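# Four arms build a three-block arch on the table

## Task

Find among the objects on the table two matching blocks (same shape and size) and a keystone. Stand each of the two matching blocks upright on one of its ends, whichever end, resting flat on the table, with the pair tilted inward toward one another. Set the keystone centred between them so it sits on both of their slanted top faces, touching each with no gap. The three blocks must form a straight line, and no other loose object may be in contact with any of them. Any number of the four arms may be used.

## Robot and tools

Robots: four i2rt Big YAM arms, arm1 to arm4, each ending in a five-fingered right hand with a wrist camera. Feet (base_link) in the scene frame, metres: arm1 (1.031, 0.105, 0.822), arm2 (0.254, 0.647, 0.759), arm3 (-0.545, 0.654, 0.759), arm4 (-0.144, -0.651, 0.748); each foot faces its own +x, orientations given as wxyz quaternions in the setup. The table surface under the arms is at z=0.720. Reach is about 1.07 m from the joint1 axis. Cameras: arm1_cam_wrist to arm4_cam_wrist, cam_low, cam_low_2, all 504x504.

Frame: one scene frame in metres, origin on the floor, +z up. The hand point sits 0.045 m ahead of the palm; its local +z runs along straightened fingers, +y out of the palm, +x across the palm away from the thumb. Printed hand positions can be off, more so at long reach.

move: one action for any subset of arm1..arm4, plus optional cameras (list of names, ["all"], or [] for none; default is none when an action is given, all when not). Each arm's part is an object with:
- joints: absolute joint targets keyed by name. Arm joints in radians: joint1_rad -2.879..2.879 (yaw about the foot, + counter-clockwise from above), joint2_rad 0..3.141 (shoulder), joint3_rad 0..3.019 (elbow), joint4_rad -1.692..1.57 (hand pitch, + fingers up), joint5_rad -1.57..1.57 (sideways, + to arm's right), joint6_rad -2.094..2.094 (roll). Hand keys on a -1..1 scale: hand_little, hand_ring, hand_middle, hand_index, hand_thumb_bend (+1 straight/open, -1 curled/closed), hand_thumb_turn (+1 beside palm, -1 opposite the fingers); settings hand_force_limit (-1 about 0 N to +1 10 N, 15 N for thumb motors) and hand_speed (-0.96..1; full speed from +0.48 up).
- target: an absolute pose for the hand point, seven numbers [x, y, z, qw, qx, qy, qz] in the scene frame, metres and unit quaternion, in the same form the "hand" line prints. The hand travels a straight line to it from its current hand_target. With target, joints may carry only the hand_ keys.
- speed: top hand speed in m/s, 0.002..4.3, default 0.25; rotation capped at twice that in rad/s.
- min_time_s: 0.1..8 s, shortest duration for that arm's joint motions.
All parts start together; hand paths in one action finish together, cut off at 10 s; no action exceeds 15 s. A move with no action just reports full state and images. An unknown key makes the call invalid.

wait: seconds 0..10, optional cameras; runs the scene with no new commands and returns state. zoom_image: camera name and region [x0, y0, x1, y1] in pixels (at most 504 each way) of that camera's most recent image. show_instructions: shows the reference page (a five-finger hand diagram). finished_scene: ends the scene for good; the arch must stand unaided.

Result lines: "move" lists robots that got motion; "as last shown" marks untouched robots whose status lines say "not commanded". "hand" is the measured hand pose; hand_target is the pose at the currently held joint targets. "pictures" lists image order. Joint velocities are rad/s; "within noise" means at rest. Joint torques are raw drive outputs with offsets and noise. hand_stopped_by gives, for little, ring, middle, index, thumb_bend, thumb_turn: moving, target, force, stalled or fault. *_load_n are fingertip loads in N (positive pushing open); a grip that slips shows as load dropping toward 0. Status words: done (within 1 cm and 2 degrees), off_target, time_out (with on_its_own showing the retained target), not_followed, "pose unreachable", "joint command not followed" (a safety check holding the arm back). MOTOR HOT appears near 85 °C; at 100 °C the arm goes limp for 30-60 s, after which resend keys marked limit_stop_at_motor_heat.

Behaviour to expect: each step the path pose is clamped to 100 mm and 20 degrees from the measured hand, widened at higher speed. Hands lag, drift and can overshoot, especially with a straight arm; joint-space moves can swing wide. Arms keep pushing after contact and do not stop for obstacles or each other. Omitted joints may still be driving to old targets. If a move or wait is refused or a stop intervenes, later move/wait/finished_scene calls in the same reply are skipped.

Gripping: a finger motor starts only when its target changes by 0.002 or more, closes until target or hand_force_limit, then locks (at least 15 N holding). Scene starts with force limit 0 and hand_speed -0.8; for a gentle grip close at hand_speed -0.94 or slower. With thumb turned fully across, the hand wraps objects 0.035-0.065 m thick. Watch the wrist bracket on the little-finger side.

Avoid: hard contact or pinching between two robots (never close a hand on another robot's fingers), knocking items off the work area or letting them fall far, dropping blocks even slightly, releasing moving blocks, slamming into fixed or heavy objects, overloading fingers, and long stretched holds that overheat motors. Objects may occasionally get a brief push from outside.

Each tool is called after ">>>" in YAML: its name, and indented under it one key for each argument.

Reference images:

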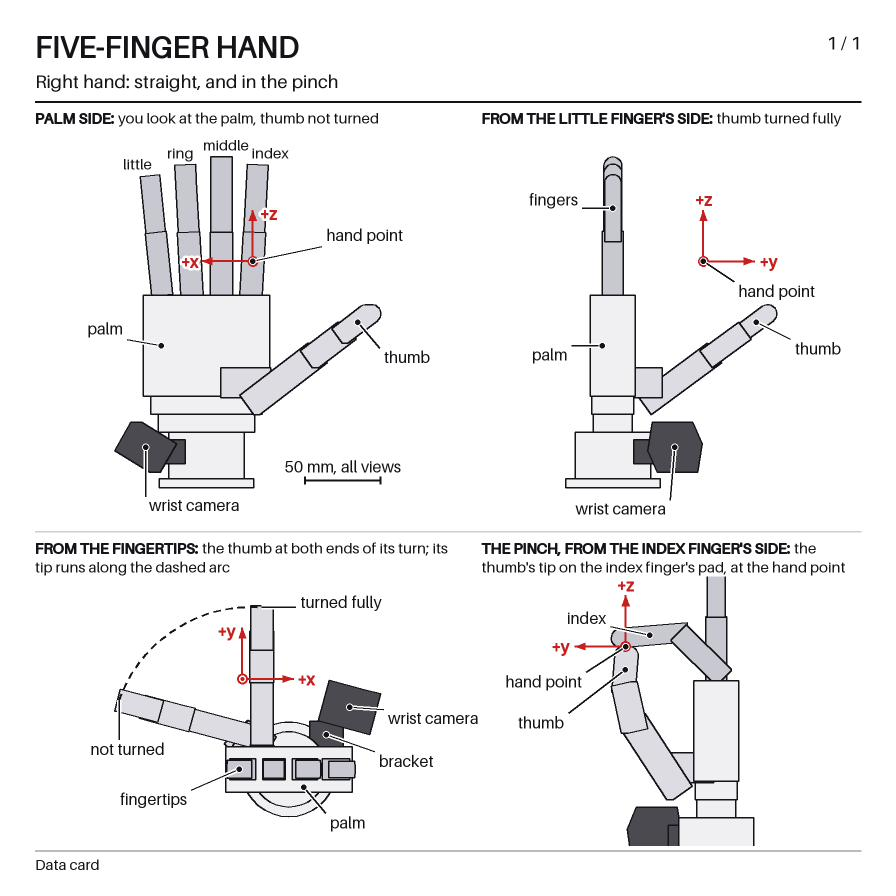

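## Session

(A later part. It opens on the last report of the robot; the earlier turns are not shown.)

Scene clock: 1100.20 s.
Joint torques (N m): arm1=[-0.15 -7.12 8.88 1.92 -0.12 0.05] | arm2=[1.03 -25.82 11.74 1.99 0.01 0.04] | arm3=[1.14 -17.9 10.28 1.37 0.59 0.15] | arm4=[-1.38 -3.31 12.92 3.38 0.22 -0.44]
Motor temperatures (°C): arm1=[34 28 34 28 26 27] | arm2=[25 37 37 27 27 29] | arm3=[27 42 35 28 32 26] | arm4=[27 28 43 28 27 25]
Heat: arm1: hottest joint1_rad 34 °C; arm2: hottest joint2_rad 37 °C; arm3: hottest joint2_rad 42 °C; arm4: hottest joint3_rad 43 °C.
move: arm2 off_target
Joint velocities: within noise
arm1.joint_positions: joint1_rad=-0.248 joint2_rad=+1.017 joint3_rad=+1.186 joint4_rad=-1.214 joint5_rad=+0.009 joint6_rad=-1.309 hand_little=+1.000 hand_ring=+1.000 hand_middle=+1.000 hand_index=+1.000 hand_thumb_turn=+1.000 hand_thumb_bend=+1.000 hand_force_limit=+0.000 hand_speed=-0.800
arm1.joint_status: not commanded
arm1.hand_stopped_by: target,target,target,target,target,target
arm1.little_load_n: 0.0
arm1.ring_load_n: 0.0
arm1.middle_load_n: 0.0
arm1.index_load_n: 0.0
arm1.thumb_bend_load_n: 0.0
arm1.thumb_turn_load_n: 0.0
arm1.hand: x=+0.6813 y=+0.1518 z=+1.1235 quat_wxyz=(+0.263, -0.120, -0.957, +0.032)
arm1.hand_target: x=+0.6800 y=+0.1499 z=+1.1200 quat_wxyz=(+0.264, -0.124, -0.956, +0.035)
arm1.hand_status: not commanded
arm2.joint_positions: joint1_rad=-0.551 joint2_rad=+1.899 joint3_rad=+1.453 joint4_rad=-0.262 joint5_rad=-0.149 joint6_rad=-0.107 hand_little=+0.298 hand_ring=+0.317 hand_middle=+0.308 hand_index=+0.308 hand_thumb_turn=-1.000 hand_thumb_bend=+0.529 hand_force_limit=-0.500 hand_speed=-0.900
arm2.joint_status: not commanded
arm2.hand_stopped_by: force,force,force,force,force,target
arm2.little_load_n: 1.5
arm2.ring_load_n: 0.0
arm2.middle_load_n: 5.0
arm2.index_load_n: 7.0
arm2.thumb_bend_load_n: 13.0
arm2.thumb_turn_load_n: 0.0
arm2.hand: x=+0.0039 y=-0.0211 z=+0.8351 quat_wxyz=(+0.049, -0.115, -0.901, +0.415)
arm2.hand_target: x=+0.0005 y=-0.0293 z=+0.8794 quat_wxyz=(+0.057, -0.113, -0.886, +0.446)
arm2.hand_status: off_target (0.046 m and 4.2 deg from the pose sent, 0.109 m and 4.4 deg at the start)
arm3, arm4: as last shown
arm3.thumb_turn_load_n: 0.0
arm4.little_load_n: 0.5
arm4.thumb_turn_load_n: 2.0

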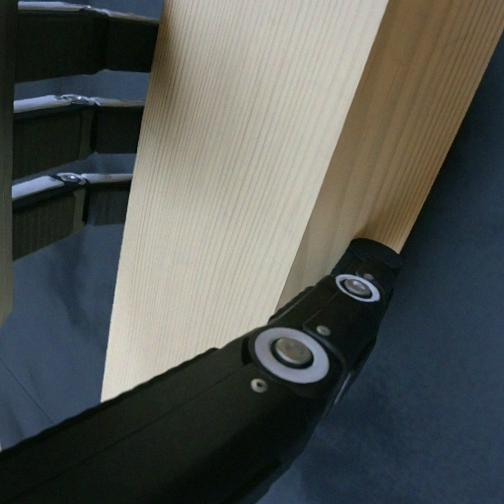

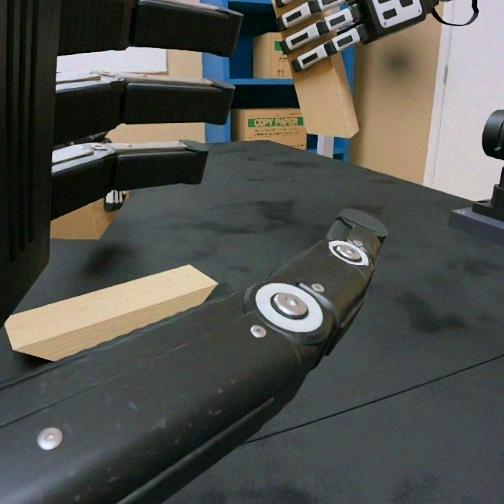

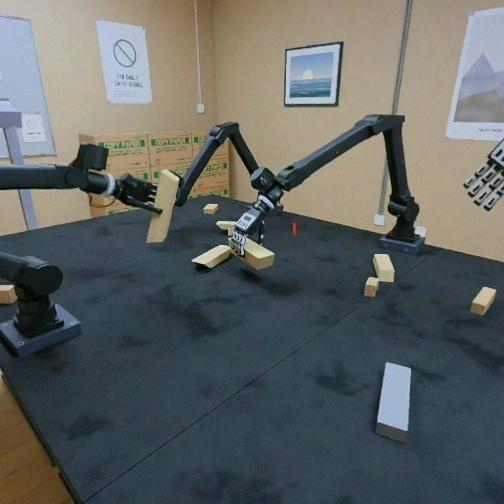

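>>> move:
  arm2: {"target": [0.10, 0.02, 1.0, -0.0568, 0.1127, 0.8859, -0.4466], "speed": 0.15}

>>> move:
  arm2: {"target": [0.22, 0.12, 1.02, 0.332, 0.5185, -0.577, 0.537], "speed": 0.15}
  cameras: ["all"]

Scene clock: 1113.03 s.
Joint torques (N m): arm1=[-0.15 -7.12 8.88 1.92 -0.12 0.05] | arm2=[1.26 -20.84 12.97 2.15 0.13 0.13] | arm3=[0.79 -17.67 10.29 1.37 0.59 0.17] | arm4=[-1.32 -3.31 12.92 3.43 0.21 -0.44]
Motor temperatures (°C): arm1=[33 28 34 28 26 27] | arm2=[25 37 37 27 27 29] | arm3=[27 42 35 28 32 26] | arm4=[27 28 43 28 27 25]
Heat: arm1: hottest joint3_rad 34 °C; arm2: hottest joint2_rad 37 °C; arm3: hottest joint2_rad 42 °C; arm4: hottest joint3_rad 43 °C.
move: arm2 off_target
Joint velocities: within noise
arm1, arm3, arm4: as last shown
arm2.joint_positions: joint1_rad=-0.423 joint2_rad=+1.592 joint3_rad=+1.386 joint4_rad=-0.487 joint5_rad=-0.046 joint6_rad=-0.037 hand_little=+0.298 hand_ring=+0.317 hand_middle=+0.308 hand_index=+0.308 hand_thumb_turn=-1.000 hand_thumb_bend=+0.529 hand_force_limit=-0.500 hand_speed=-0.900
arm2.joint_status: not commanded
arm2.hand_stopped_by: force,force,force,force,force,target
arm2.little_load_n: 1.5
arm2.ring_load_n: 0.0
arm2.middle_load_n: 5.0
arm2.index_load_n: 7.5
arm2.thumb_bend_load_n: 13.0
arm2.thumb_turn_load_n: 0.0
arm2.hand: x=+0.0993 y=+0.0255 z=+0.9639 quat_wxyz=(+0.054, -0.110, -0.901, +0.417)
arm2.hand_target: x=+0.1004 y=+0.0208 z=+0.9998 quat_wxyz=(+0.056, -0.113, -0.886, +0.447)
arm2.hand_status: off_target (0.037 m and 3.8 deg from the pose sent, 0.195 m and 4.2 deg at the start)
arm3.middle_load_n: 0.0
arm4.little_load_n: 1.0
arm4.thumb_bend_load_n: 11.0
pictures: none

Scene clock: 1119.03 s.
Joint torques (N m): arm1=[-0.15 -7.12 8.88 1.92 -0.12 0.05] | arm2=[1.73 -12.34 12.55 3.89 -0.02 -0.37] | arm3=[1.08 -17.79 10.36 1.37 0.58 0.15] | arm4=[-1.38 -3.31 12.9 3.43 0.22 -0.44]
Motor temperatures (°C): arm1=[33 28 34 28 26 27] | arm2=[25 37 37 28 27 29] | arm3=[27 42 35 28 32 26] | arm4=[27 28 43 28 27 25]
Heat: arm1: hottest joint3_rad 34 °C; arm2: hottest joint2_rad 37 °C; arm3: hottest joint2_rad 42 °C; arm4: hottest joint3_rad 43 °C.
move: arm2 off_target
Joint velocities: within noise
arm1, arm3, arm4: as last shown
arm1.middle_load_n: 0.5
arm2.joint_positions: joint1_rad=-0.180 joint2_rad=+1.122 joint3_rad=+0.710 joint4_rad=+0.107 joint5_rad=-0.225 joint6_rad=-1.297 hand_little=+0.297 hand_ring=+0.317 hand_middle=+0.308 hand_index=+0.308 hand_thumb_turn=-1.000 hand_thumb_bend=+0.529 hand_force_limit=-0.500 hand_speed=-0.900
arm2.joint_status: not commanded
arm2.hand_stopped_by: force,force,force,force,force,target
arm2.little_load_n: 0.5
arm2.ring_load_n: 0.0
arm2.middle_load_n: 5.0
arm2.index_load_n: 8.0
arm2.thumb_bend_load_n: 12.5
arm2.thumb_turn_load_n: 1.5
arm2.hand: x=+0.2182 y=+0.1293 z=+0.9746 quat_wxyz=(+0.297, +0.521, -0.617, +0.509)
arm2.hand_target: x=+0.2201 y=+0.1218 z=+1.0198 quat_wxyz=(+0.332, +0.518, -0.578, +0.536)
arm2.hand_status: off_target (0.046 m and 6.9 deg from the pose sent, 0.163 m and 90.4 deg at the start)
arm3.thumb_bend_load_n: -0.5
arm4.little_load_n: 0.5
pictures: arm1_cam_wrist, arm2_cam_wrist, arm3_cam_wrist, arm4_cam_wrist, cam_low, cam_low_2

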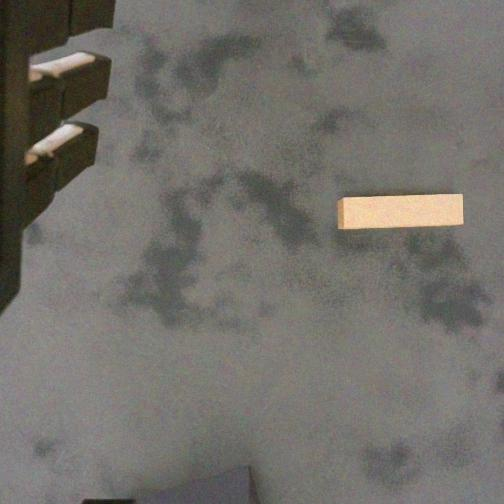

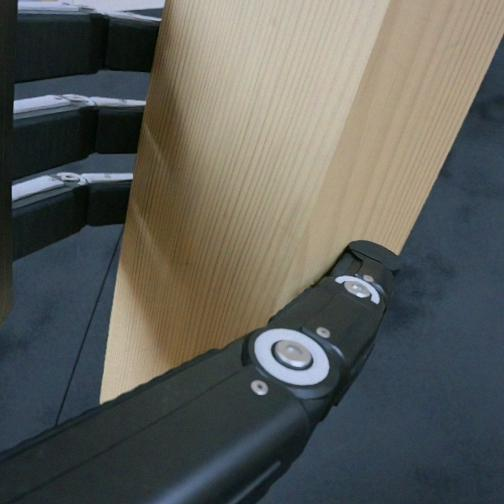

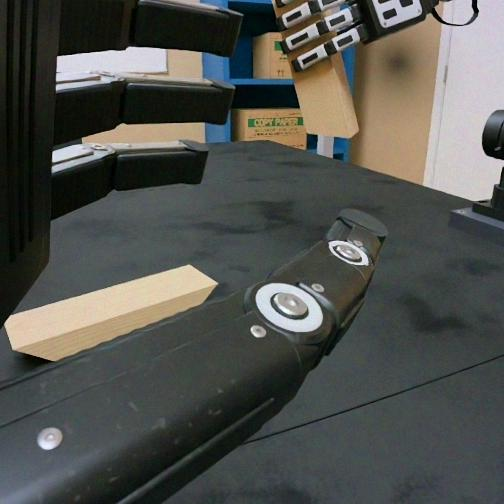

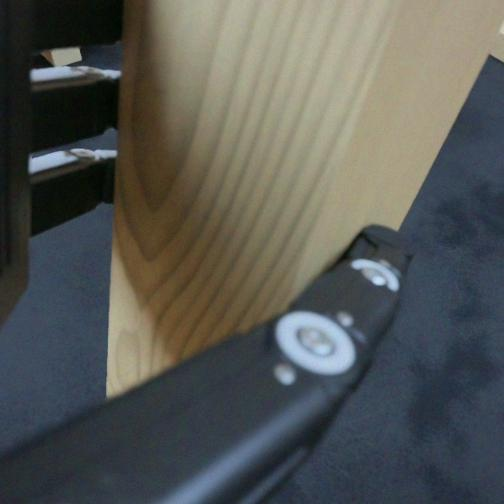

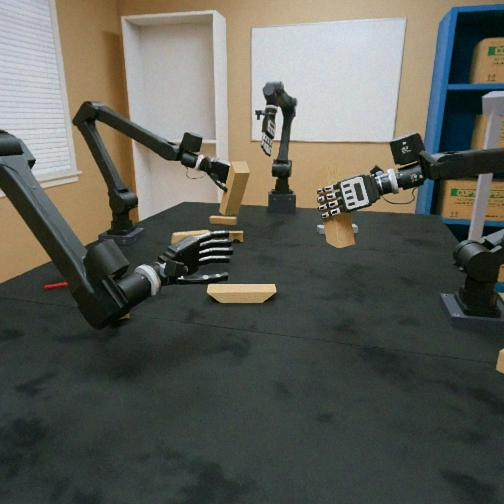

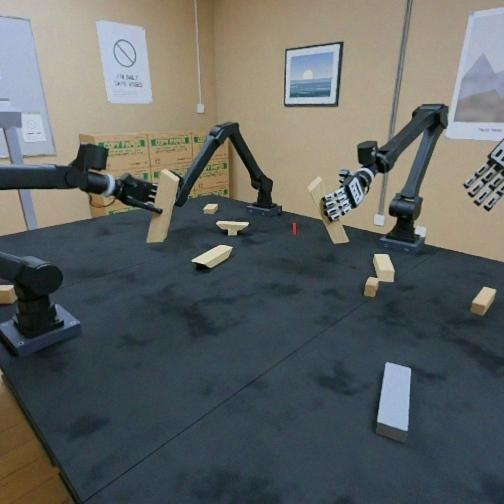

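>>> zoom_image:
  camera: "cam_low_2"
  region: [130, 160, 380, 280]

>>> zoom_image:
  camera: "cam_low"
  region: [200, 140, 370, 310]

>>> zoom_image:
  camera: "arm3_cam_wrist"
  region: [240, 0, 400, 160]

Scaled by 2.016 from the camera's image (finer frame: 720x720).

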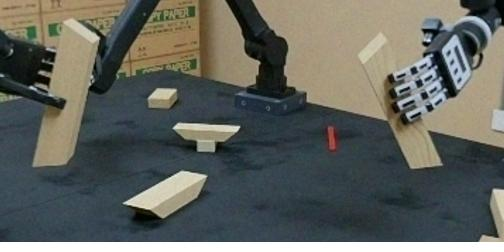

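Scaled by 2.965 from the camera's image (finer frame: 720x720).

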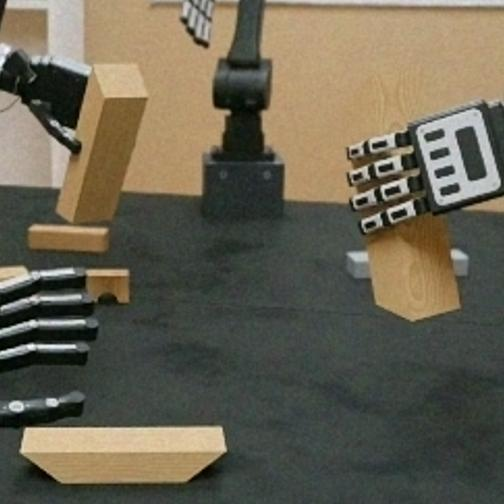

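Scaled by 3.150 from the camera's image (finer frame: 720x720).

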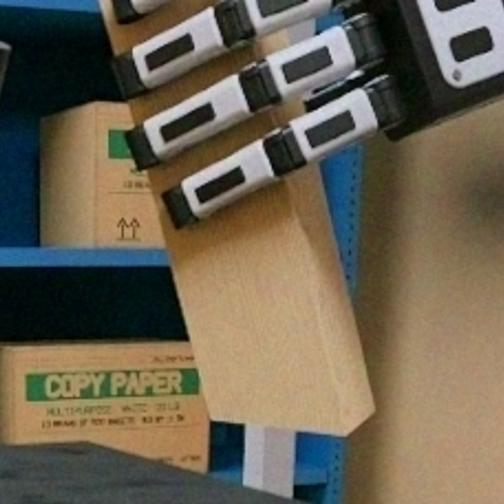

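>>> move:
  arm4: {"target": [0.06, -0.27, 1.03, 0.4924, -0.6152, -0.4924, -0.3697], "speed": 0.12}
  arm3: {"target": [-0.25, 0.10, 1.0, 0.0996, 0.8067, -0.5649, 0.1422], "speed": 0.2, "joints": {"hand_speed": 0.2, "hand_thumb_turn": 1, "hand_thumb_bend": 1, "hand_index": 1, "hand_middle": 1, "hand_ring": 1, "hand_little": 1}}
  cameras: ["arm3_cam_wrist", "arm4_cam_wrist", "cam_low_2"]

Scene clock: 1183.43 s.
Joint torques (N m): arm1=[-0.15 -7.12 8.88 1.92 -0.12 0.05] | arm2=[1.79 -11.99 12.6 3.79 -0.03 -0.34] | arm3=[1.44 -17.03 14.87 0.38 0.18 0.19] | arm4=[-3.31 -3.08 20.41 3.19 -0.46 -0.42]
Motor temperatures (°C): arm1=[33 28 34 28 26 27] | arm2=[25 34 38 28 27 29] | arm3=[27 42 35 28 31 26] | arm4=[27 28 43 28 27 25]
Heat: arm1: hottest joint3_rad 34 °C; arm2: hottest joint3_rad 38 °C; arm3: hottest joint2_rad 42 °C; arm4: hottest joint3_rad 43 °C.
move: arm3 off_target; arm4 off_target
Joint velocities: within noise
arm1, arm2: as last shown
arm1.middle_load_n: 0.0
arm3.joint_positions: joint1_rad=+0.427 joint2_rad=+1.840 joint3_rad=+1.889 joint4_rad=-1.301 joint5_rad=+0.067 joint6_rad=-1.357 hand_little=+1.000 hand_ring=+1.000 hand_middle=+1.000 hand_index=+1.000 hand_thumb_turn=+1.000 hand_thumb_bend=+1.000 hand_force_limit=+0.000 hand_speed=+0.200
arm3.joint_status: all done
arm3.hand_stopped_by: target,target,target,target,target,target
arm3.little_load_n: 0.0
arm3.ring_load_n: 0.0
arm3.middle_load_n: 0.0
arm3.index_load_n: 0.0
arm3.thumb_bend_load_n: 0.0
arm3.thumb_turn_load_n: 0.0
arm3.hand: x=-0.2598 y=+0.1074 z=+0.9870 quat_wxyz=(+0.095, +0.812, -0.562, +0.129)
arm3.hand_target: x=-0.2503 y=+0.1005 z=+0.9998 quat_wxyz=(+0.100, +0.807, -0.565, +0.143)
arm3.hand_status: off_target (0.018 m and 1.8 deg from the pose sent, 0.283 m and 87.2 deg at the start)
arm4.joint_positions: joint1_rad=-0.692 joint2_rad=+0.777 joint3_rad=+0.551 joint4_rad=-0.233 joint5_rad=-0.669 joint6_rad=-1.494 hand_little=+0.309 hand_ring=+0.337 hand_middle=+0.347 hand_index=+0.338 hand_thumb_turn=-1.000 hand_thumb_bend=+0.463 hand_force_limit=-0.600 hand_speed=-0.900
arm4.joint_status: not commanded
arm4.hand_stopped_by: force,force,force,force,force,target
arm4.little_load_n: 0.5
arm4.ring_load_n: 1.5
arm4.middle_load_n: 4.5
arm4.index_load_n: 6.5
arm4.thumb_bend_load_n: 11.5
arm4.thumb_turn_load_n: 2.0
arm4.hand: x=+0.0358 y=-0.2954 z=+0.9589 quat_wxyz=(-0.481, +0.663, +0.484, +0.306)
arm4.hand_target: x=+0.0549 y=-0.2779 z=+1.0304 quat_wxyz=(-0.491, +0.615, +0.492, +0.370)
arm4.hand_status: off_target (0.079 m and 9.2 deg from the pose sent, 0.190 m and 4.7 deg at the start)

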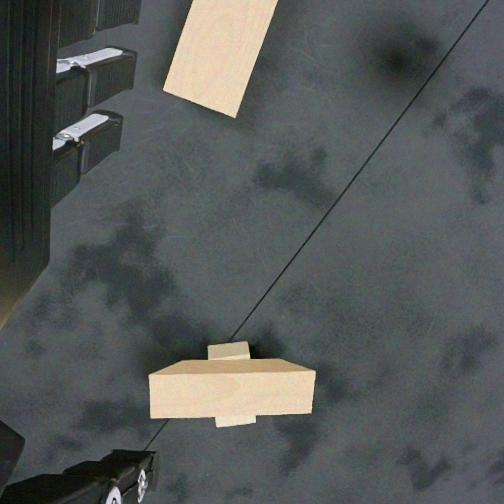

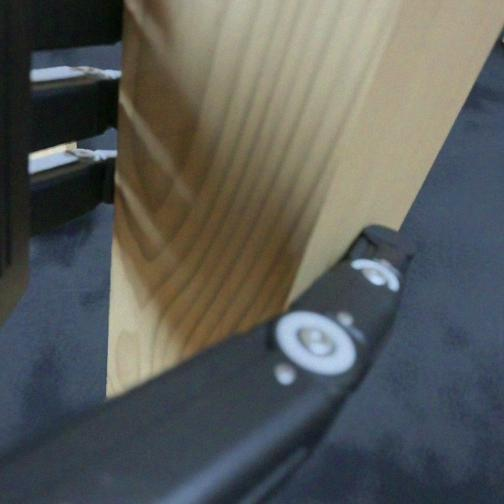

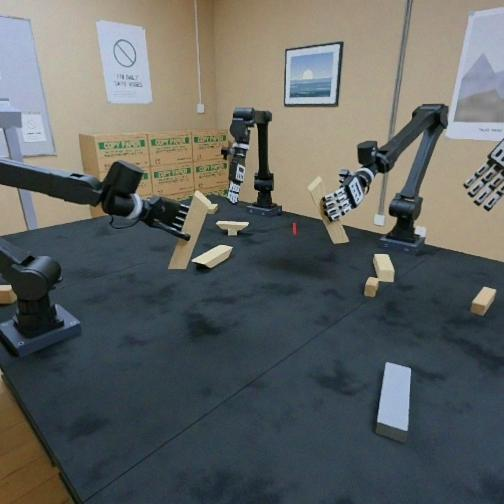

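>>> move:
  arm4: {"target": [0.04, -0.36, 1.04, 0.4924, -0.6152, -0.4924, -0.3697], "speed": 0.12}
  arm3: {"target": [-0.138, -0.115, 0.895, 0.0996, 0.8067, -0.5649, 0.1422], "speed": 0.15}
  cameras: ["arm3_cam_wrist", "arm4_cam_wrist", "cam_low_2"]

Scene clock: 1212.57 s.
Joint torques (N m): arm1=[-0.15 -7.12 8.88 1.92 -0.12 0.04] | arm2=[2.14 -11.69 12.66 3.84 0.02 -0.38] | arm3=[0.03 -25.17 14.89 1.74 -0.02 -0.15] | arm4=[-3.49 -2.2 16.8 1.62 -0.61 -0.45]
Motor temperatures (°C): arm1=[33 28 34 28 26 27] | arm2=[25 33 38 28 27 29] | arm3=[27 40 36 28 31 26] | arm4=[27 28 47 28 27 25]
Heat: arm1: hottest joint3_rad 34 °C; arm2: hottest joint3_rad 38 °C; arm3: hottest joint2_rad 40 °C; arm4: hottest joint3_rad 47 °C.
move: arm3 off_target; arm4 off_target
Joint velocities: within noise
arm1, arm2: as last shown
arm2.little_load_n: 0.0
arm2.middle_load_n: 5.5
arm2.thumb_turn_load_n: 1.0
arm3.joint_positions: joint1_rad=+0.418 joint2_rad=+2.597 joint3_rad=+2.880 joint4_rad=-1.299 joint5_rad=+0.051 joint6_rad=-1.415 hand_little=+1.000 hand_ring=+1.000 hand_middle=+1.000 hand_index=+1.000 hand_thumb_turn=+1.000 hand_thumb_bend=+1.000 hand_force_limit=+0.000 hand_speed=+0.200
arm3.joint_status: not commanded
arm3.hand_stopped_by: target,target,target,target,target,target
arm3.little_load_n: 0.0
arm3.ring_load_n: 0.0
arm3.middle_load_n: 0.0
arm3.index_load_n: 0.0
arm3.thumb_bend_load_n: 0.0
arm3.thumb_turn_load_n: 0.0
arm3.hand: x=-0.1349 y=-0.0983 z=+0.8823 quat_wxyz=(+0.138, +0.804, -0.529, +0.234)
arm3.hand_target: x=-0.1392 y=-0.1128 z=+0.8948 quat_wxyz=(+0.150, +0.798, -0.525, +0.253)
arm3.hand_status: off_target (0.021 m and 12.1 deg from the pose sent, 0.270 m and 1.8 deg at the start; a joint's target at an end of its range on 35 of 78 steps)
arm4.joint_positions: joint1_rad=-0.912 joint2_rad=+0.543 joint3_rad=+0.551 joint4_rad=-0.481 joint5_rad=-0.876 joint6_rad=-1.600 hand_little=+0.309 hand_ring=+0.337 hand_middle=+0.347 hand_index=+0.338 hand_thumb_turn=-1.000 hand_thumb_bend=+0.463 hand_force_limit=-0.600 hand_speed=-0.900
arm4.joint_status: not commanded
arm4.hand_stopped_by: force,force,force,force,force,target
arm4.little_load_n: 0.5
arm4.ring_load_n: 1.5
arm4.middle_load_n: 4.5
arm4.index_load_n: 6.5
arm4.thumb_bend_load_n: 11.5
arm4.thumb_turn_load_n: 2.0
arm4.hand: x=+0.0317 y=-0.3618 z=+0.9977 quat_wxyz=(-0.495, +0.645, +0.480, +0.329)
arm4.hand_target: x=+0.0383 y=-0.3609 z=+1.0394 quat_wxyz=(-0.492, +0.615, +0.492, +0.370)
arm4.hand_status: off_target (0.043 m and 6.0 deg from the pose sent, 0.104 m and 9.2 deg at the start)

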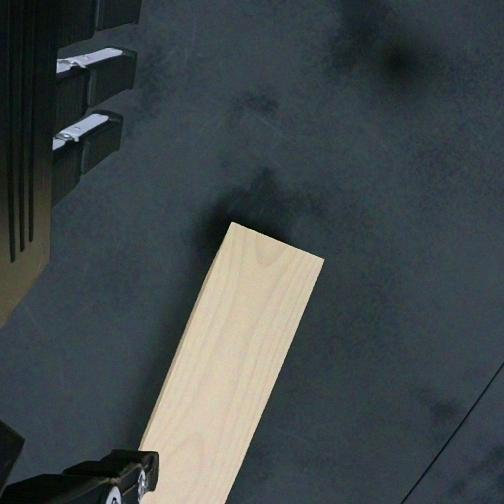

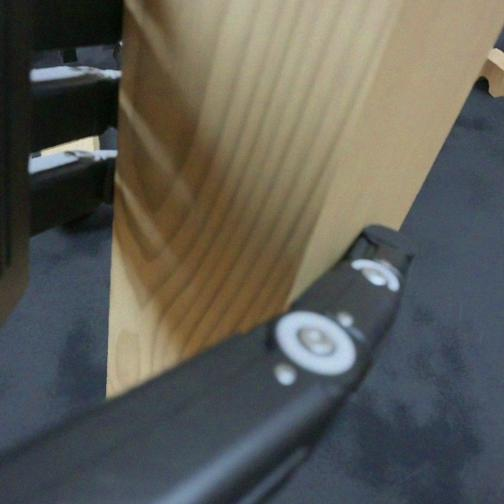

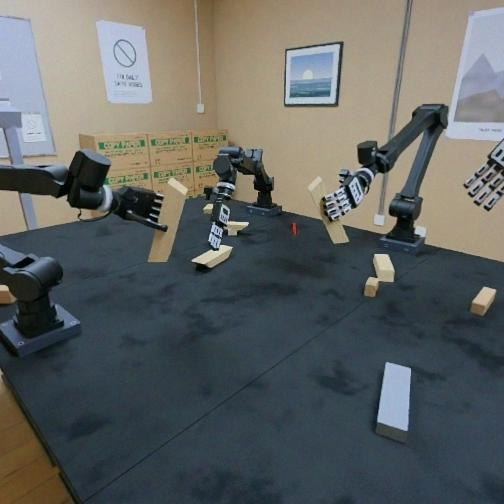

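>>> move:
  arm3: {"target": [-0.148, -0.098, 0.845, 0.2195, 0.7568, -0.5299, 0.3135], "speed": 0.12, "joints": {"hand_thumb_turn": -1}}
  cameras: ["arm3_cam_wrist", "cam_low", "cam_low_2"]

Scene clock: 1245.50 s.
Joint torques (N m): arm1=[-0.15 -7.12 8.88 1.92 -0.12 0.05] | arm2=[2.02 -12.57 12.56 3.88 -0.04 -0.37] | arm3=[1.55 -26.46 10.7 2.17 0.22 0.15] | arm4=[-3.43 -2.26 16.77 1.65 -0.59 -0.43]
Motor temperatures (°C): arm1=[33 28 34 28 25 27] | arm2=[25 33 38 28 26 29] | arm3=[27 41 40 28 31 26] | arm4=[27 28 48 27 27 25]
Heat: arm1: hottest joint3_rad 34 °C; arm2: hottest joint3_rad 38 °C; arm3: hottest joint2_rad 41 °C; arm4: hottest joint3_rad 48 °C.
move: arm3 off_target
Joint velocities: within noise
arm1, arm2, arm4: as last shown
arm2.little_load_n: 0.5
arm2.middle_load_n: 5.0
arm2.index_load_n: 7.5
arm2.thumb_turn_load_n: 1.5
arm3.joint_positions: joint1_rad=+0.418 joint2_rad=+2.294 joint3_rad=+2.087 joint4_rad=-0.621 joint5_rad=+0.153 joint6_rad=-1.407 hand_little=+1.000 hand_ring=+1.000 hand_middle=+1.000 hand_index=+1.000 hand_thumb_turn=-1.000 hand_thumb_bend=+1.000 hand_force_limit=+0.000 hand_speed=+0.200
arm3.joint_status: all done
arm3.hand_stopped_by: target,target,target,target,target,target
arm3.little_load_n: 0.0
arm3.ring_load_n: 0.0
arm3.middle_load_n: 0.0
arm3.index_load_n: 0.0
arm3.thumb_bend_load_n: 0.0
arm3.thumb_turn_load_n: 0.5
arm3.hand: x=-0.1577 y=-0.0988 z=+0.8278 quat_wxyz=(+0.216, +0.764, -0.531, +0.297)
arm3.hand_target: x=-0.1480 y=-0.0978 z=+0.8448 quat_wxyz=(+0.219, +0.757, -0.530, +0.313)
arm3.hand_status: off_target (0.020 m and 2.1 deg from the pose sent, 0.040 m and 14.1 deg at the start)
arm4.index_load_n: 6.0

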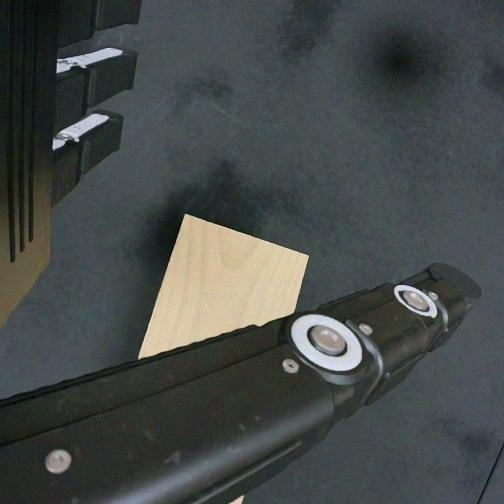

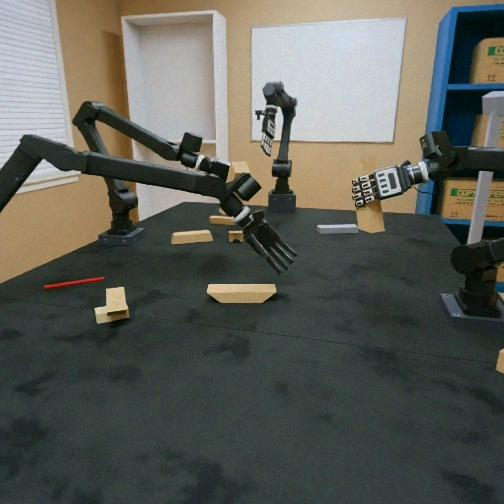

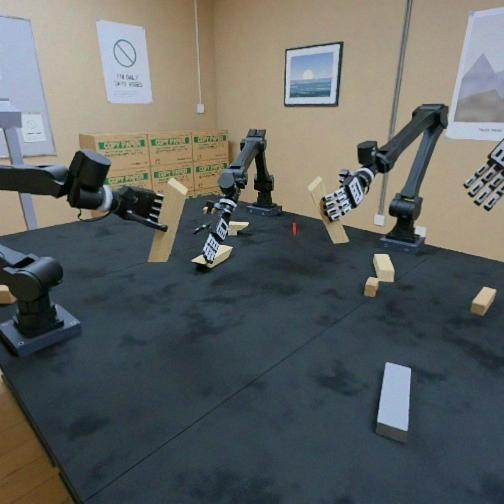

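>>> move:
  arm3: {"target": [-0.146, -0.083, 0.800, 0.2195, 0.7568, -0.5299, 0.3135], "speed": 0.08}

>>> move:
  arm3: {"target": [-0.205, -0.085, 0.800, 0.2195, 0.7568, -0.5299, 0.3135], "speed": 0.05}
  cameras: ["arm3_cam_wrist", "cam_low", "cam_low_2"]

Scene clock: 1261.50 s.
Joint torques (N m): arm1=[-0.15 -7.12 8.88 1.92 -0.12 0.05] | arm2=[1.9 -12.4 12.55 3.97 -0.01 -0.35] | arm3=[1.96 -25.58 10.43 2.09 0.22 0.18] | arm4=[-3.49 -2.26 16.8 1.65 -0.6 -0.43]
Motor temperatures (°C): arm1=[33 28 34 28 25 27] | arm2=[25 33 38 28 26 29] | arm3=[27 42 38 28 31 26] | arm4=[27 28 48 27 27 25]
Heat: arm1: hottest joint3_rad 34 °C; arm2: hottest joint3_rad 38 °C; arm3: hottest joint2_rad 42 °C; arm4: hottest joint3_rad 48 °C.
move: arm3 off_target
Joint velocities: within noise
arm1, arm2, arm4: as last shown
arm2.index_load_n: 8.0
arm3.joint_positions: joint1_rad=+0.430 joint2_rad=+2.290 joint3_rad=+1.968 joint4_rad=-0.502 joint5_rad=+0.163 joint6_rad=-1.400 hand_little=+1.000 hand_ring=+1.000 hand_middle=+1.000 hand_index=+1.000 hand_thumb_turn=-1.000 hand_thumb_bend=+1.000 hand_force_limit=+0.000 hand_speed=+0.200
arm3.joint_status: not commanded
arm3.hand_stopped_by: target,target,target,target,target,target
arm3.little_load_n: 0.0
arm3.ring_load_n: 0.0
arm3.middle_load_n: 0.0
arm3.index_load_n: 0.0
arm3.thumb_bend_load_n: 0.0
arm3.thumb_turn_load_n: 0.0
arm3.hand: x=-0.1571 y=-0.0842 z=+0.7870 quat_wxyz=(+0.217, +0.763, -0.531, +0.298)
arm3.hand_target: x=-0.1460 y=-0.0828 z=+0.7998 quat_wxyz=(+0.219, +0.757, -0.530, +0.313)
arm3.hand_status: off_target (0.017 m and 1.9 deg from the pose sent, 0.034 m and 2.1 deg at the start)
pictures: none

Scene clock: 1263.20 s.
Joint torques (N m): arm1=[-0.15 -7.12 8.88 1.92 -0.12 0.05] | arm2=[1.9 -11.93 12.71 3.96 -0.01 -0.38] | arm3=[0.56 -25.05 9.96 2.19 0.08 -0.12] | arm4=[-3.49 -2.26 16.77 1.65 -0.59 -0.43]
Motor temperatures (°C): arm1=[33 28 34 28 25 27] | arm2=[25 33 38 28 26 29] | arm3=[27 42 38 28 31 26] | arm4=[27 28 48 27 27 25]
Heat: arm1: hottest joint3_rad 34 °C; arm2: hottest joint3_rad 38 °C; arm3: hottest joint2_rad 42 °C; arm4: hottest joint3_rad 48 °C.
move: arm3 off_target
Joint velocities: within noise
arm1, arm2, arm4: as last shown
arm3.joint_positions: joint1_rad=+0.382 joint2_rad=+2.215 joint3_rad=+1.818 joint4_rad=-0.426 joint5_rad=+0.117 joint6_rad=-1.420 hand_little=+1.000 hand_ring=+1.000 hand_middle=+1.000 hand_index=+1.000 hand_thumb_turn=-1.000 hand_thumb_bend=+1.000 hand_force_limit=+0.000 hand_speed=+0.200
arm3.joint_status: not commanded
arm3.hand_stopped_by: target,target,target,target,target,target
arm3.little_load_n: 0.0
arm3.ring_load_n: 0.0
arm3.middle_load_n: 0.0
arm3.index_load_n: 0.0
arm3.thumb_bend_load_n: 0.0
arm3.thumb_turn_load_n: 0.0
arm3.hand: x=-0.1999 y=-0.0764 z=+0.7809 quat_wxyz=(+0.209, +0.761, -0.535, +0.301)
arm3.hand_target: x=-0.2050 y=-0.0847 z=+0.8000 quat_wxyz=(+0.220, +0.757, -0.530, +0.313)
arm3.hand_status: off_target (0.022 m and 2.0 deg from the pose sent, 0.050 m and 1.9 deg at the start)
arm4.little_load_n: 1.0
arm4.index_load_n: 6.5

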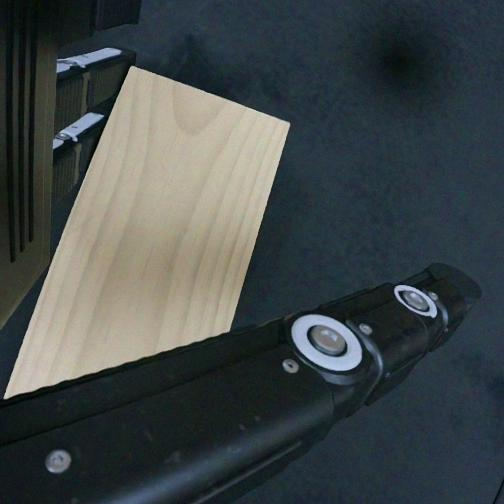

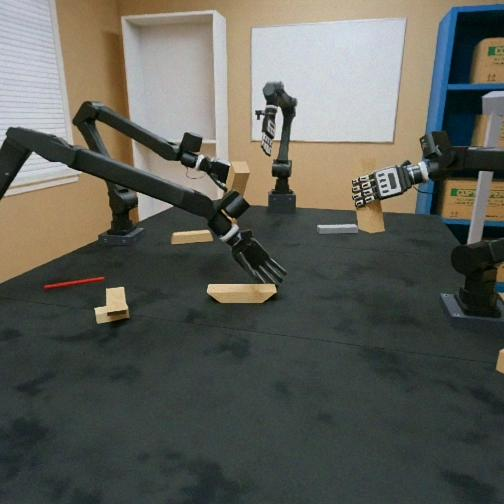

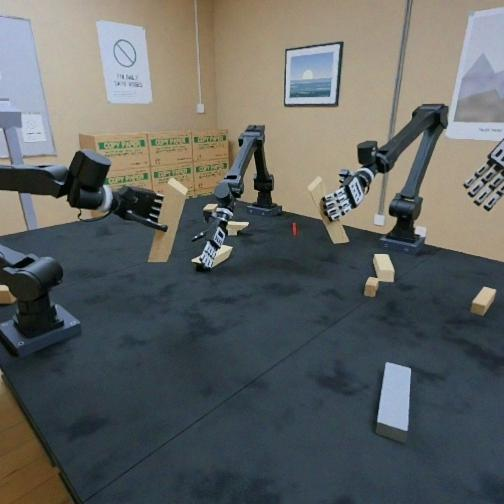

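>>> move:
  arm3: {"target": [-0.255, -0.088, 0.803, 0.2195, 0.7568, -0.5299, 0.3135], "speed": 0.05}
  cameras: ["arm3_cam_wrist", "cam_low", "cam_low_2"]

Scene clock: 1281.23 s.
Joint torques (N m): arm1=[-0.15 -7.12 8.9 1.92 -0.12 0.05] | arm2=[2.2 -12.1 12.56 3.85 0 -0.4] | arm3=[-0.09 -24.23 9.84 2.1 0.07 -0.15] | arm4=[-3.49 -2.26 16.79 1.63 -0.59 -0.43]
Motor temperatures (°C): arm1=[33 28 34 28 25 27] | arm2=[25 32 38 28 26 29] | arm3=[27 44 36 28 31 26] | arm4=[27 28 48 27 27 25]
Heat: arm1: hottest joint3_rad 34 °C; arm2: hottest joint3_rad 38 °C; arm3: hottest joint2_rad 44 °C; arm4: hottest joint3_rad 48 °C.
move: arm3 off_target
Joint velocities: within noise
arm1.joint_positions: joint1_rad=-0.248 joint2_rad=+1.017 joint3_rad=+1.186 joint4_rad=-1.214 joint5_rad=+0.009 joint6_rad=-1.309 hand_little=+1.000 hand_ring=+1.000 hand_middle=+1.000 hand_index=+1.000 hand_thumb_turn=+1.000 hand_thumb_bend=+1.000 hand_force_limit=+0.000 hand_speed=-0.800
arm1.joint_status: not commanded
arm1.hand_stopped_by: target,target,target,target,target,target
arm1.little_load_n: 0.0
arm1.ring_load_n: 0.0
arm1.middle_load_n: 0.5
arm1.index_load_n: 0.0
arm1.thumb_bend_load_n: 0.0
arm1.thumb_turn_load_n: 0.0
arm1.hand: x=+0.6813 y=+0.1518 z=+1.1235 quat_wxyz=(+0.263, -0.120, -0.957, +0.032)
arm1.hand_target: x=+0.6800 y=+0.1499 z=+1.1200 quat_wxyz=(+0.264, -0.124, -0.956, +0.035)
arm1.hand_status: not commanded
arm2, arm4: as last shown
arm2.index_load_n: 7.5
arm3.joint_positions: joint1_rad=+0.320 joint2_rad=+2.157 joint3_rad=+1.725 joint4_rad=-0.383 joint5_rad=+0.070 joint6_rad=-1.466 hand_little=+1.000 hand_ring=+1.000 hand_middle=+1.000 hand_index=+1.000 hand_thumb_turn=-1.000 hand_thumb_bend=+1.000 hand_force_limit=+0.000 hand_speed=+0.200
arm3.joint_status: not commanded
arm3.hand_stopped_by: target,target,target,target,target,target
arm3.little_load_n: 0.0
arm3.ring_load_n: 0.0
arm3.middle_load_n: 0.0
arm3.index_load_n: 0.0
arm3.thumb_bend_load_n: 0.0
arm3.thumb_turn_load_n: 0.0
arm3.hand: x=-0.2465 y=-0.0796 z=+0.7860 quat_wxyz=(+0.208, +0.761, -0.534, +0.303)
arm3.hand_target: x=-0.2550 y=-0.0878 z=+0.8031 quat_wxyz=(+0.220, +0.757, -0.530, +0.313)
arm3.hand_status: off_target (0.021 m and 1.9 deg from the pose sent, 0.060 m and 2.0 deg at the start)
arm4.little_load_n: 0.5
arm4.index_load_n: 6.0
arm4.thumb_turn_load_n: 1.5

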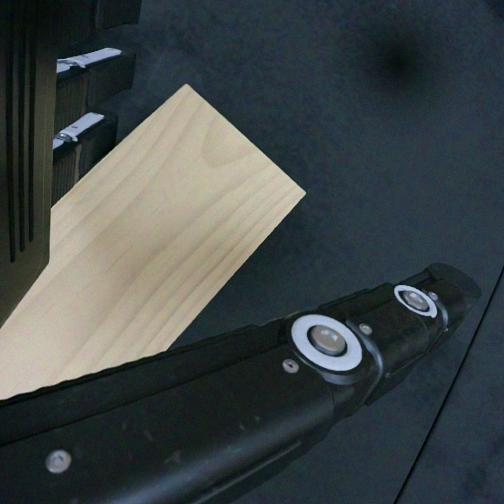

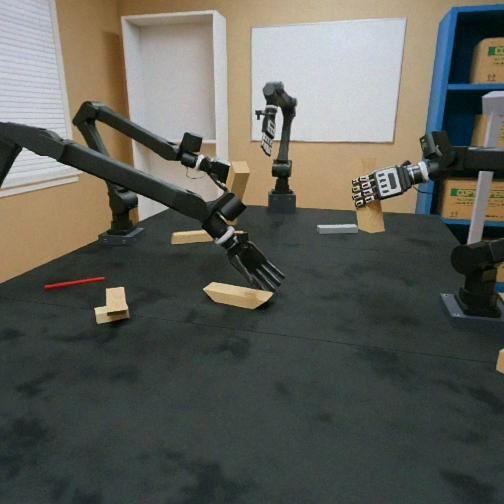

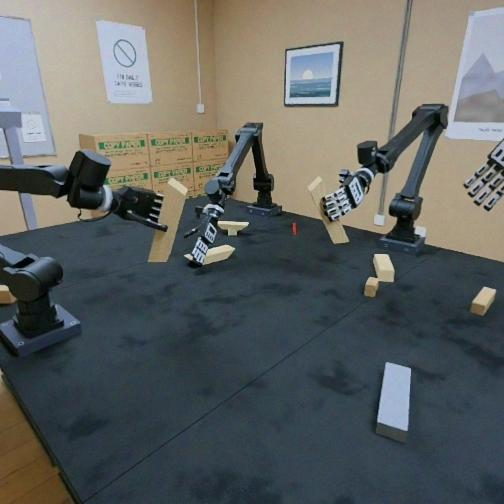

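>>> move:
  arm3: {"target": [-0.305, -0.078, 0.805, 0.2195, 0.7568, -0.5299, 0.3135], "speed": 0.05}
  cameras: ["arm3_cam_wrist", "cam_low", "cam_low_2"]

Scene clock: 1291.90 s.
Joint torques (N m): arm1=[-0.15 -7.06 8.88 1.94 -0.12 0.05] | arm2=[1.49 -12.04 12.7 3.95 -0.01 -0.41] | arm3=[-0.21 -22.36 9.58 2.07 0.02 -0.14] | arm4=[-3.43 -2.2 16.79 1.66 -0.6 -0.43]
Motor temperatures (°C): arm1=[33 28 34 28 25 27] | arm2=[25 32 39 28 26 29] | arm3=[27 43 36 28 30 26] | arm4=[27 28 48 27 27 25]
Heat: arm1: hottest joint3_rad 34 °C; arm2: hottest joint3_rad 39 °C; arm3: hottest joint2_rad 43 °C; arm4: hottest joint3_rad 48 °C.
move: arm3 off_target
Joint velocities: within noise
arm1, arm2, arm4: as last shown
arm1.middle_load_n: 0.0
arm2.little_load_n: 0.0
arm2.index_load_n: 8.0
arm2.thumb_turn_load_n: 1.0
arm3.joint_positions: joint1_rad=+0.258 joint2_rad=+2.080 joint3_rad=+1.601 joint4_rad=-0.330 joint5_rad=+0.027 joint6_rad=-1.510 hand_little=+1.000 hand_ring=+1.000 hand_middle=+1.000 hand_index=+1.000 hand_thumb_turn=-1.000 hand_thumb_bend=+1.000 hand_force_limit=+0.000 hand_speed=+0.200
arm3.joint_status: not commanded
arm3.hand_stopped_by: target,target,target,target,target,target
arm3.little_load_n: 0.0
arm3.ring_load_n: 0.0
arm3.middle_load_n: 0.5
arm3.index_load_n: 0.0
arm3.thumb_bend_load_n: 0.0
arm3.thumb_turn_load_n: 0.0
arm3.hand: x=-0.2961 y=-0.0712 z=+0.7912 quat_wxyz=(+0.209, +0.760, -0.534, +0.306)
arm3.hand_target: x=-0.3050 y=-0.0779 z=+0.8052 quat_wxyz=(+0.220, +0.757, -0.530, +0.313)
arm3.hand_status: off_target (0.018 m and 1.6 deg from the pose sent, 0.062 m and 1.9 deg at the start)
arm4.index_load_n: 6.5
arm4.thumb_turn_load_n: 2.0

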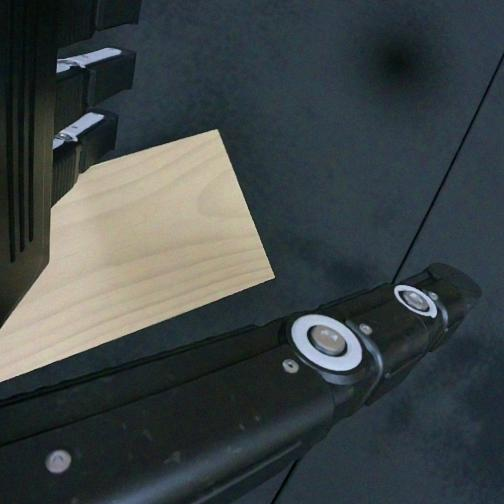

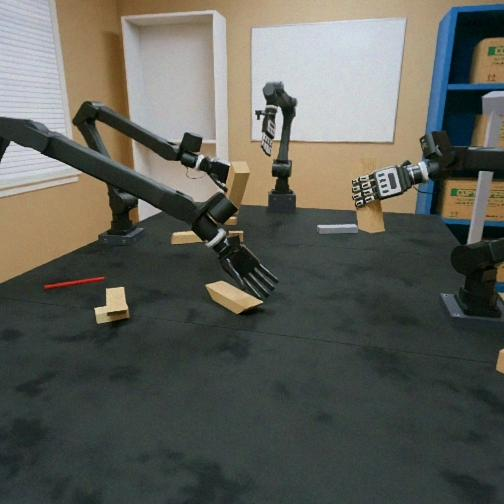

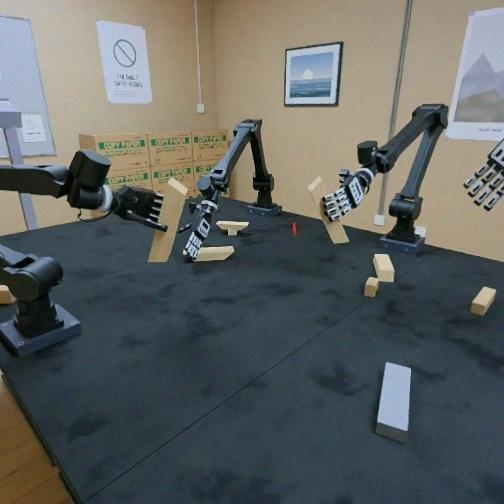

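>>> move:
  arm3: {"target": [-0.275, -0.05, 0.92, 0.2195, 0.7568, -0.5299, 0.3135], "speed": 0.15}

>>> move:
  arm3: {"target": [-0.203, 0.0, 0.845, 0.1974, -0.3915, 0.8026, -0.4046], "speed": 0.15, "joints": {"hand_thumb_turn": 1, "hand_index": 0.7, "hand_middle": 0.7, "hand_ring": 0.7, "hand_little": 0.7}}
  cameras: ["arm3_cam_wrist", "cam_low", "cam_low_2"]

Scene clock: 1312.00 s.
Joint torques (N m): arm1=[-0.15 -7.12 8.9 1.91 -0.12 0.05] | arm2=[1.96 -12.16 12.56 3.95 -0.03 -0.37] | arm3=[1.61 -20.78 14.87 1.13 0.18 0.18] | arm4=[-3.55 -2.2 16.8 1.63 -0.59 -0.43]
Motor temperatures (°C): arm1=[33 28 34 28 25 27] | arm2=[25 32 39 28 26 29] | arm3=[27 45 36 28 30 26] | arm4=[26 28 49 27 27 25]
Heat: arm1: hottest joint3_rad 34 °C; arm2: hottest joint3_rad 39 °C; arm3: hottest joint2_rad 45 °C; arm4: hottest joint3_rad 49 °C.
move: arm3 off_target
Joint velocities: within noise
arm1, arm4: as last shown
arm2.joint_positions: joint1_rad=-0.180 joint2_rad=+1.122 joint3_rad=+0.710 joint4_rad=+0.107 joint5_rad=-0.225 joint6_rad=-1.297 hand_little=+0.297 hand_ring=+0.317 hand_middle=+0.308 hand_index=+0.308 hand_thumb_turn=-1.000 hand_thumb_bend=+0.529 hand_force_limit=-0.500 hand_speed=-0.900
arm2.joint_status: not commanded
arm2.hand_stopped_by: force,force,force,force,force,target
arm2.little_load_n: 0.5
arm2.ring_load_n: 0.0
arm2.middle_load_n: 5.0
arm2.index_load_n: 8.0
arm2.thumb_bend_load_n: 12.5
arm2.thumb_turn_load_n: 1.5
arm2.hand: x=+0.2182 y=+0.1293 z=+0.9746 quat_wxyz=(+0.297, +0.521, -0.617, +0.509)
arm2.hand_target: x=+0.2201 y=+0.1218 z=+1.0198 quat_wxyz=(+0.332, +0.518, -0.578, +0.536)
arm2.hand_status: not commanded
arm3.joint_positions: joint1_rad=+0.293 joint2_rad=+1.928 joint3_rad=+1.642 joint4_rad=-0.546 joint5_rad=+0.064 joint6_rad=-1.500 hand_little=+1.000 hand_ring=+1.000 hand_middle=+1.000 hand_index=+1.000 hand_thumb_turn=-1.000 hand_thumb_bend=+1.000 hand_force_limit=+0.000 hand_speed=+0.200
arm3.joint_status: not commanded
arm3.hand_stopped_by: target,target,target,target,target,target
arm3.little_load_n: 0.0
arm3.ring_load_n: -0.5
arm3.middle_load_n: 0.0
arm3.index_load_n: 0.0
arm3.thumb_bend_load_n: 0.0
arm3.thumb_turn_load_n: 0.5
arm3.hand: x=-0.2873 y=-0.0402 z=+0.8906 quat_wxyz=(+0.211, +0.766, -0.532, +0.292)
arm3.hand_target: x=-0.2756 y=-0.0489 z=+0.9200 quat_wxyz=(+0.219, +0.757, -0.530, +0.314)
arm3.hand_status: off_target (0.033 m and 2.9 deg from the pose sent, 0.132 m and 1.7 deg at the start)
arm4.ring_load_n: 1.0
pictures: none

Scene clock: 1317.03 s.
Joint torques (N m): arm1=[-0.15 -7.06 8.88 1.92 -0.12 0.05] | arm2=[1.85 -12.04 12.67 3.82 -0.04 -0.4] | arm3=[-0.03 -18.37 10.21 2.28 -0.32 0.23] | arm4=[-3.49 -2.26 16.79 1.63 -0.59 -0.42]
Motor temperatures (°C): arm1=[33 28 34 28 25 27] | arm2=[25 32 39 28 26 29] | arm3=[27 44 36 28 30 26] | arm4=[26 28 49 27 27 25]
Heat: arm1: hottest joint3_rad 34 °C; arm2: hottest joint3_rad 39 °C; arm3: hottest joint2_rad 44 °C; arm4: hottest joint3_rad 49 °C.
move: arm3 off_target
Joint velocities: within noise
arm1, arm2, arm4: as last shown
arm2.index_load_n: 7.5
arm2.thumb_bend_load_n: 13.0
arm3.joint_positions: joint1_rad=+0.214 joint2_rad=+1.970 joint3_rad=+1.587 joint4_rad=-0.322 joint5_rad=-0.442 joint6_rad=-0.355 hand_little=+0.700 hand_ring=+0.700 hand_middle=+0.700 hand_index=+0.700 hand_thumb_turn=+1.000 hand_thumb_bend=+1.000 hand_force_limit=+0.000 hand_speed=+0.200
arm3.joint_status: all done
arm3.hand_stopped_by: target,target,target,target,target,target
arm3.little_load_n: 0.0
arm3.ring_load_n: 0.0
arm3.middle_load_n: 0.0
arm3.index_load_n: 0.0
arm3.thumb_bend_load_n: 0.0
arm3.thumb_turn_load_n: -0.5
arm3.hand: x=-0.1962 y=+0.0059 z=+0.8534 quat_wxyz=(-0.196, +0.402, -0.797, +0.405)
arm3.hand_target: x=-0.2031 y=+0.0001 z=+0.8452 quat_wxyz=(-0.197, +0.391, -0.803, +0.405)
arm3.hand_status: off_target (0.012 m and 1.4 deg from the pose sent, 0.104 m and 73.1 deg at the start)
arm4.ring_load_n: 1.5

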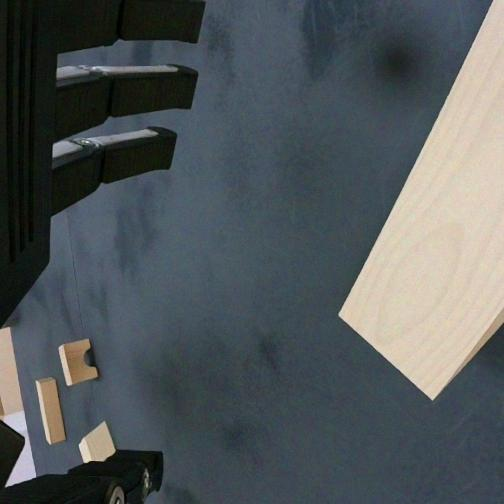

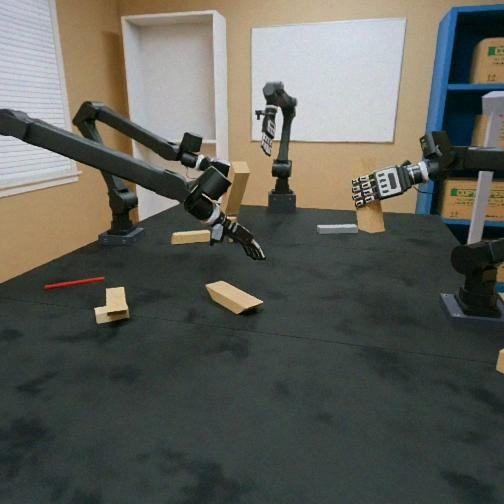

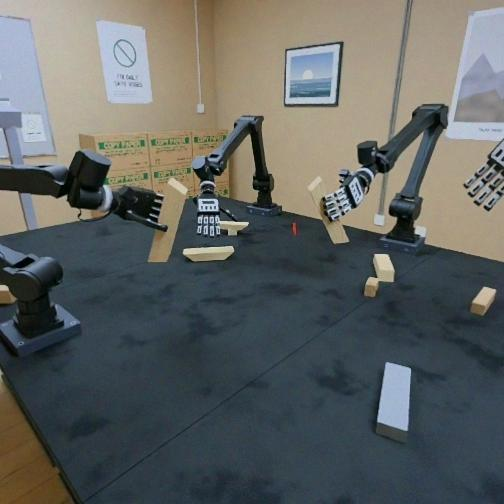

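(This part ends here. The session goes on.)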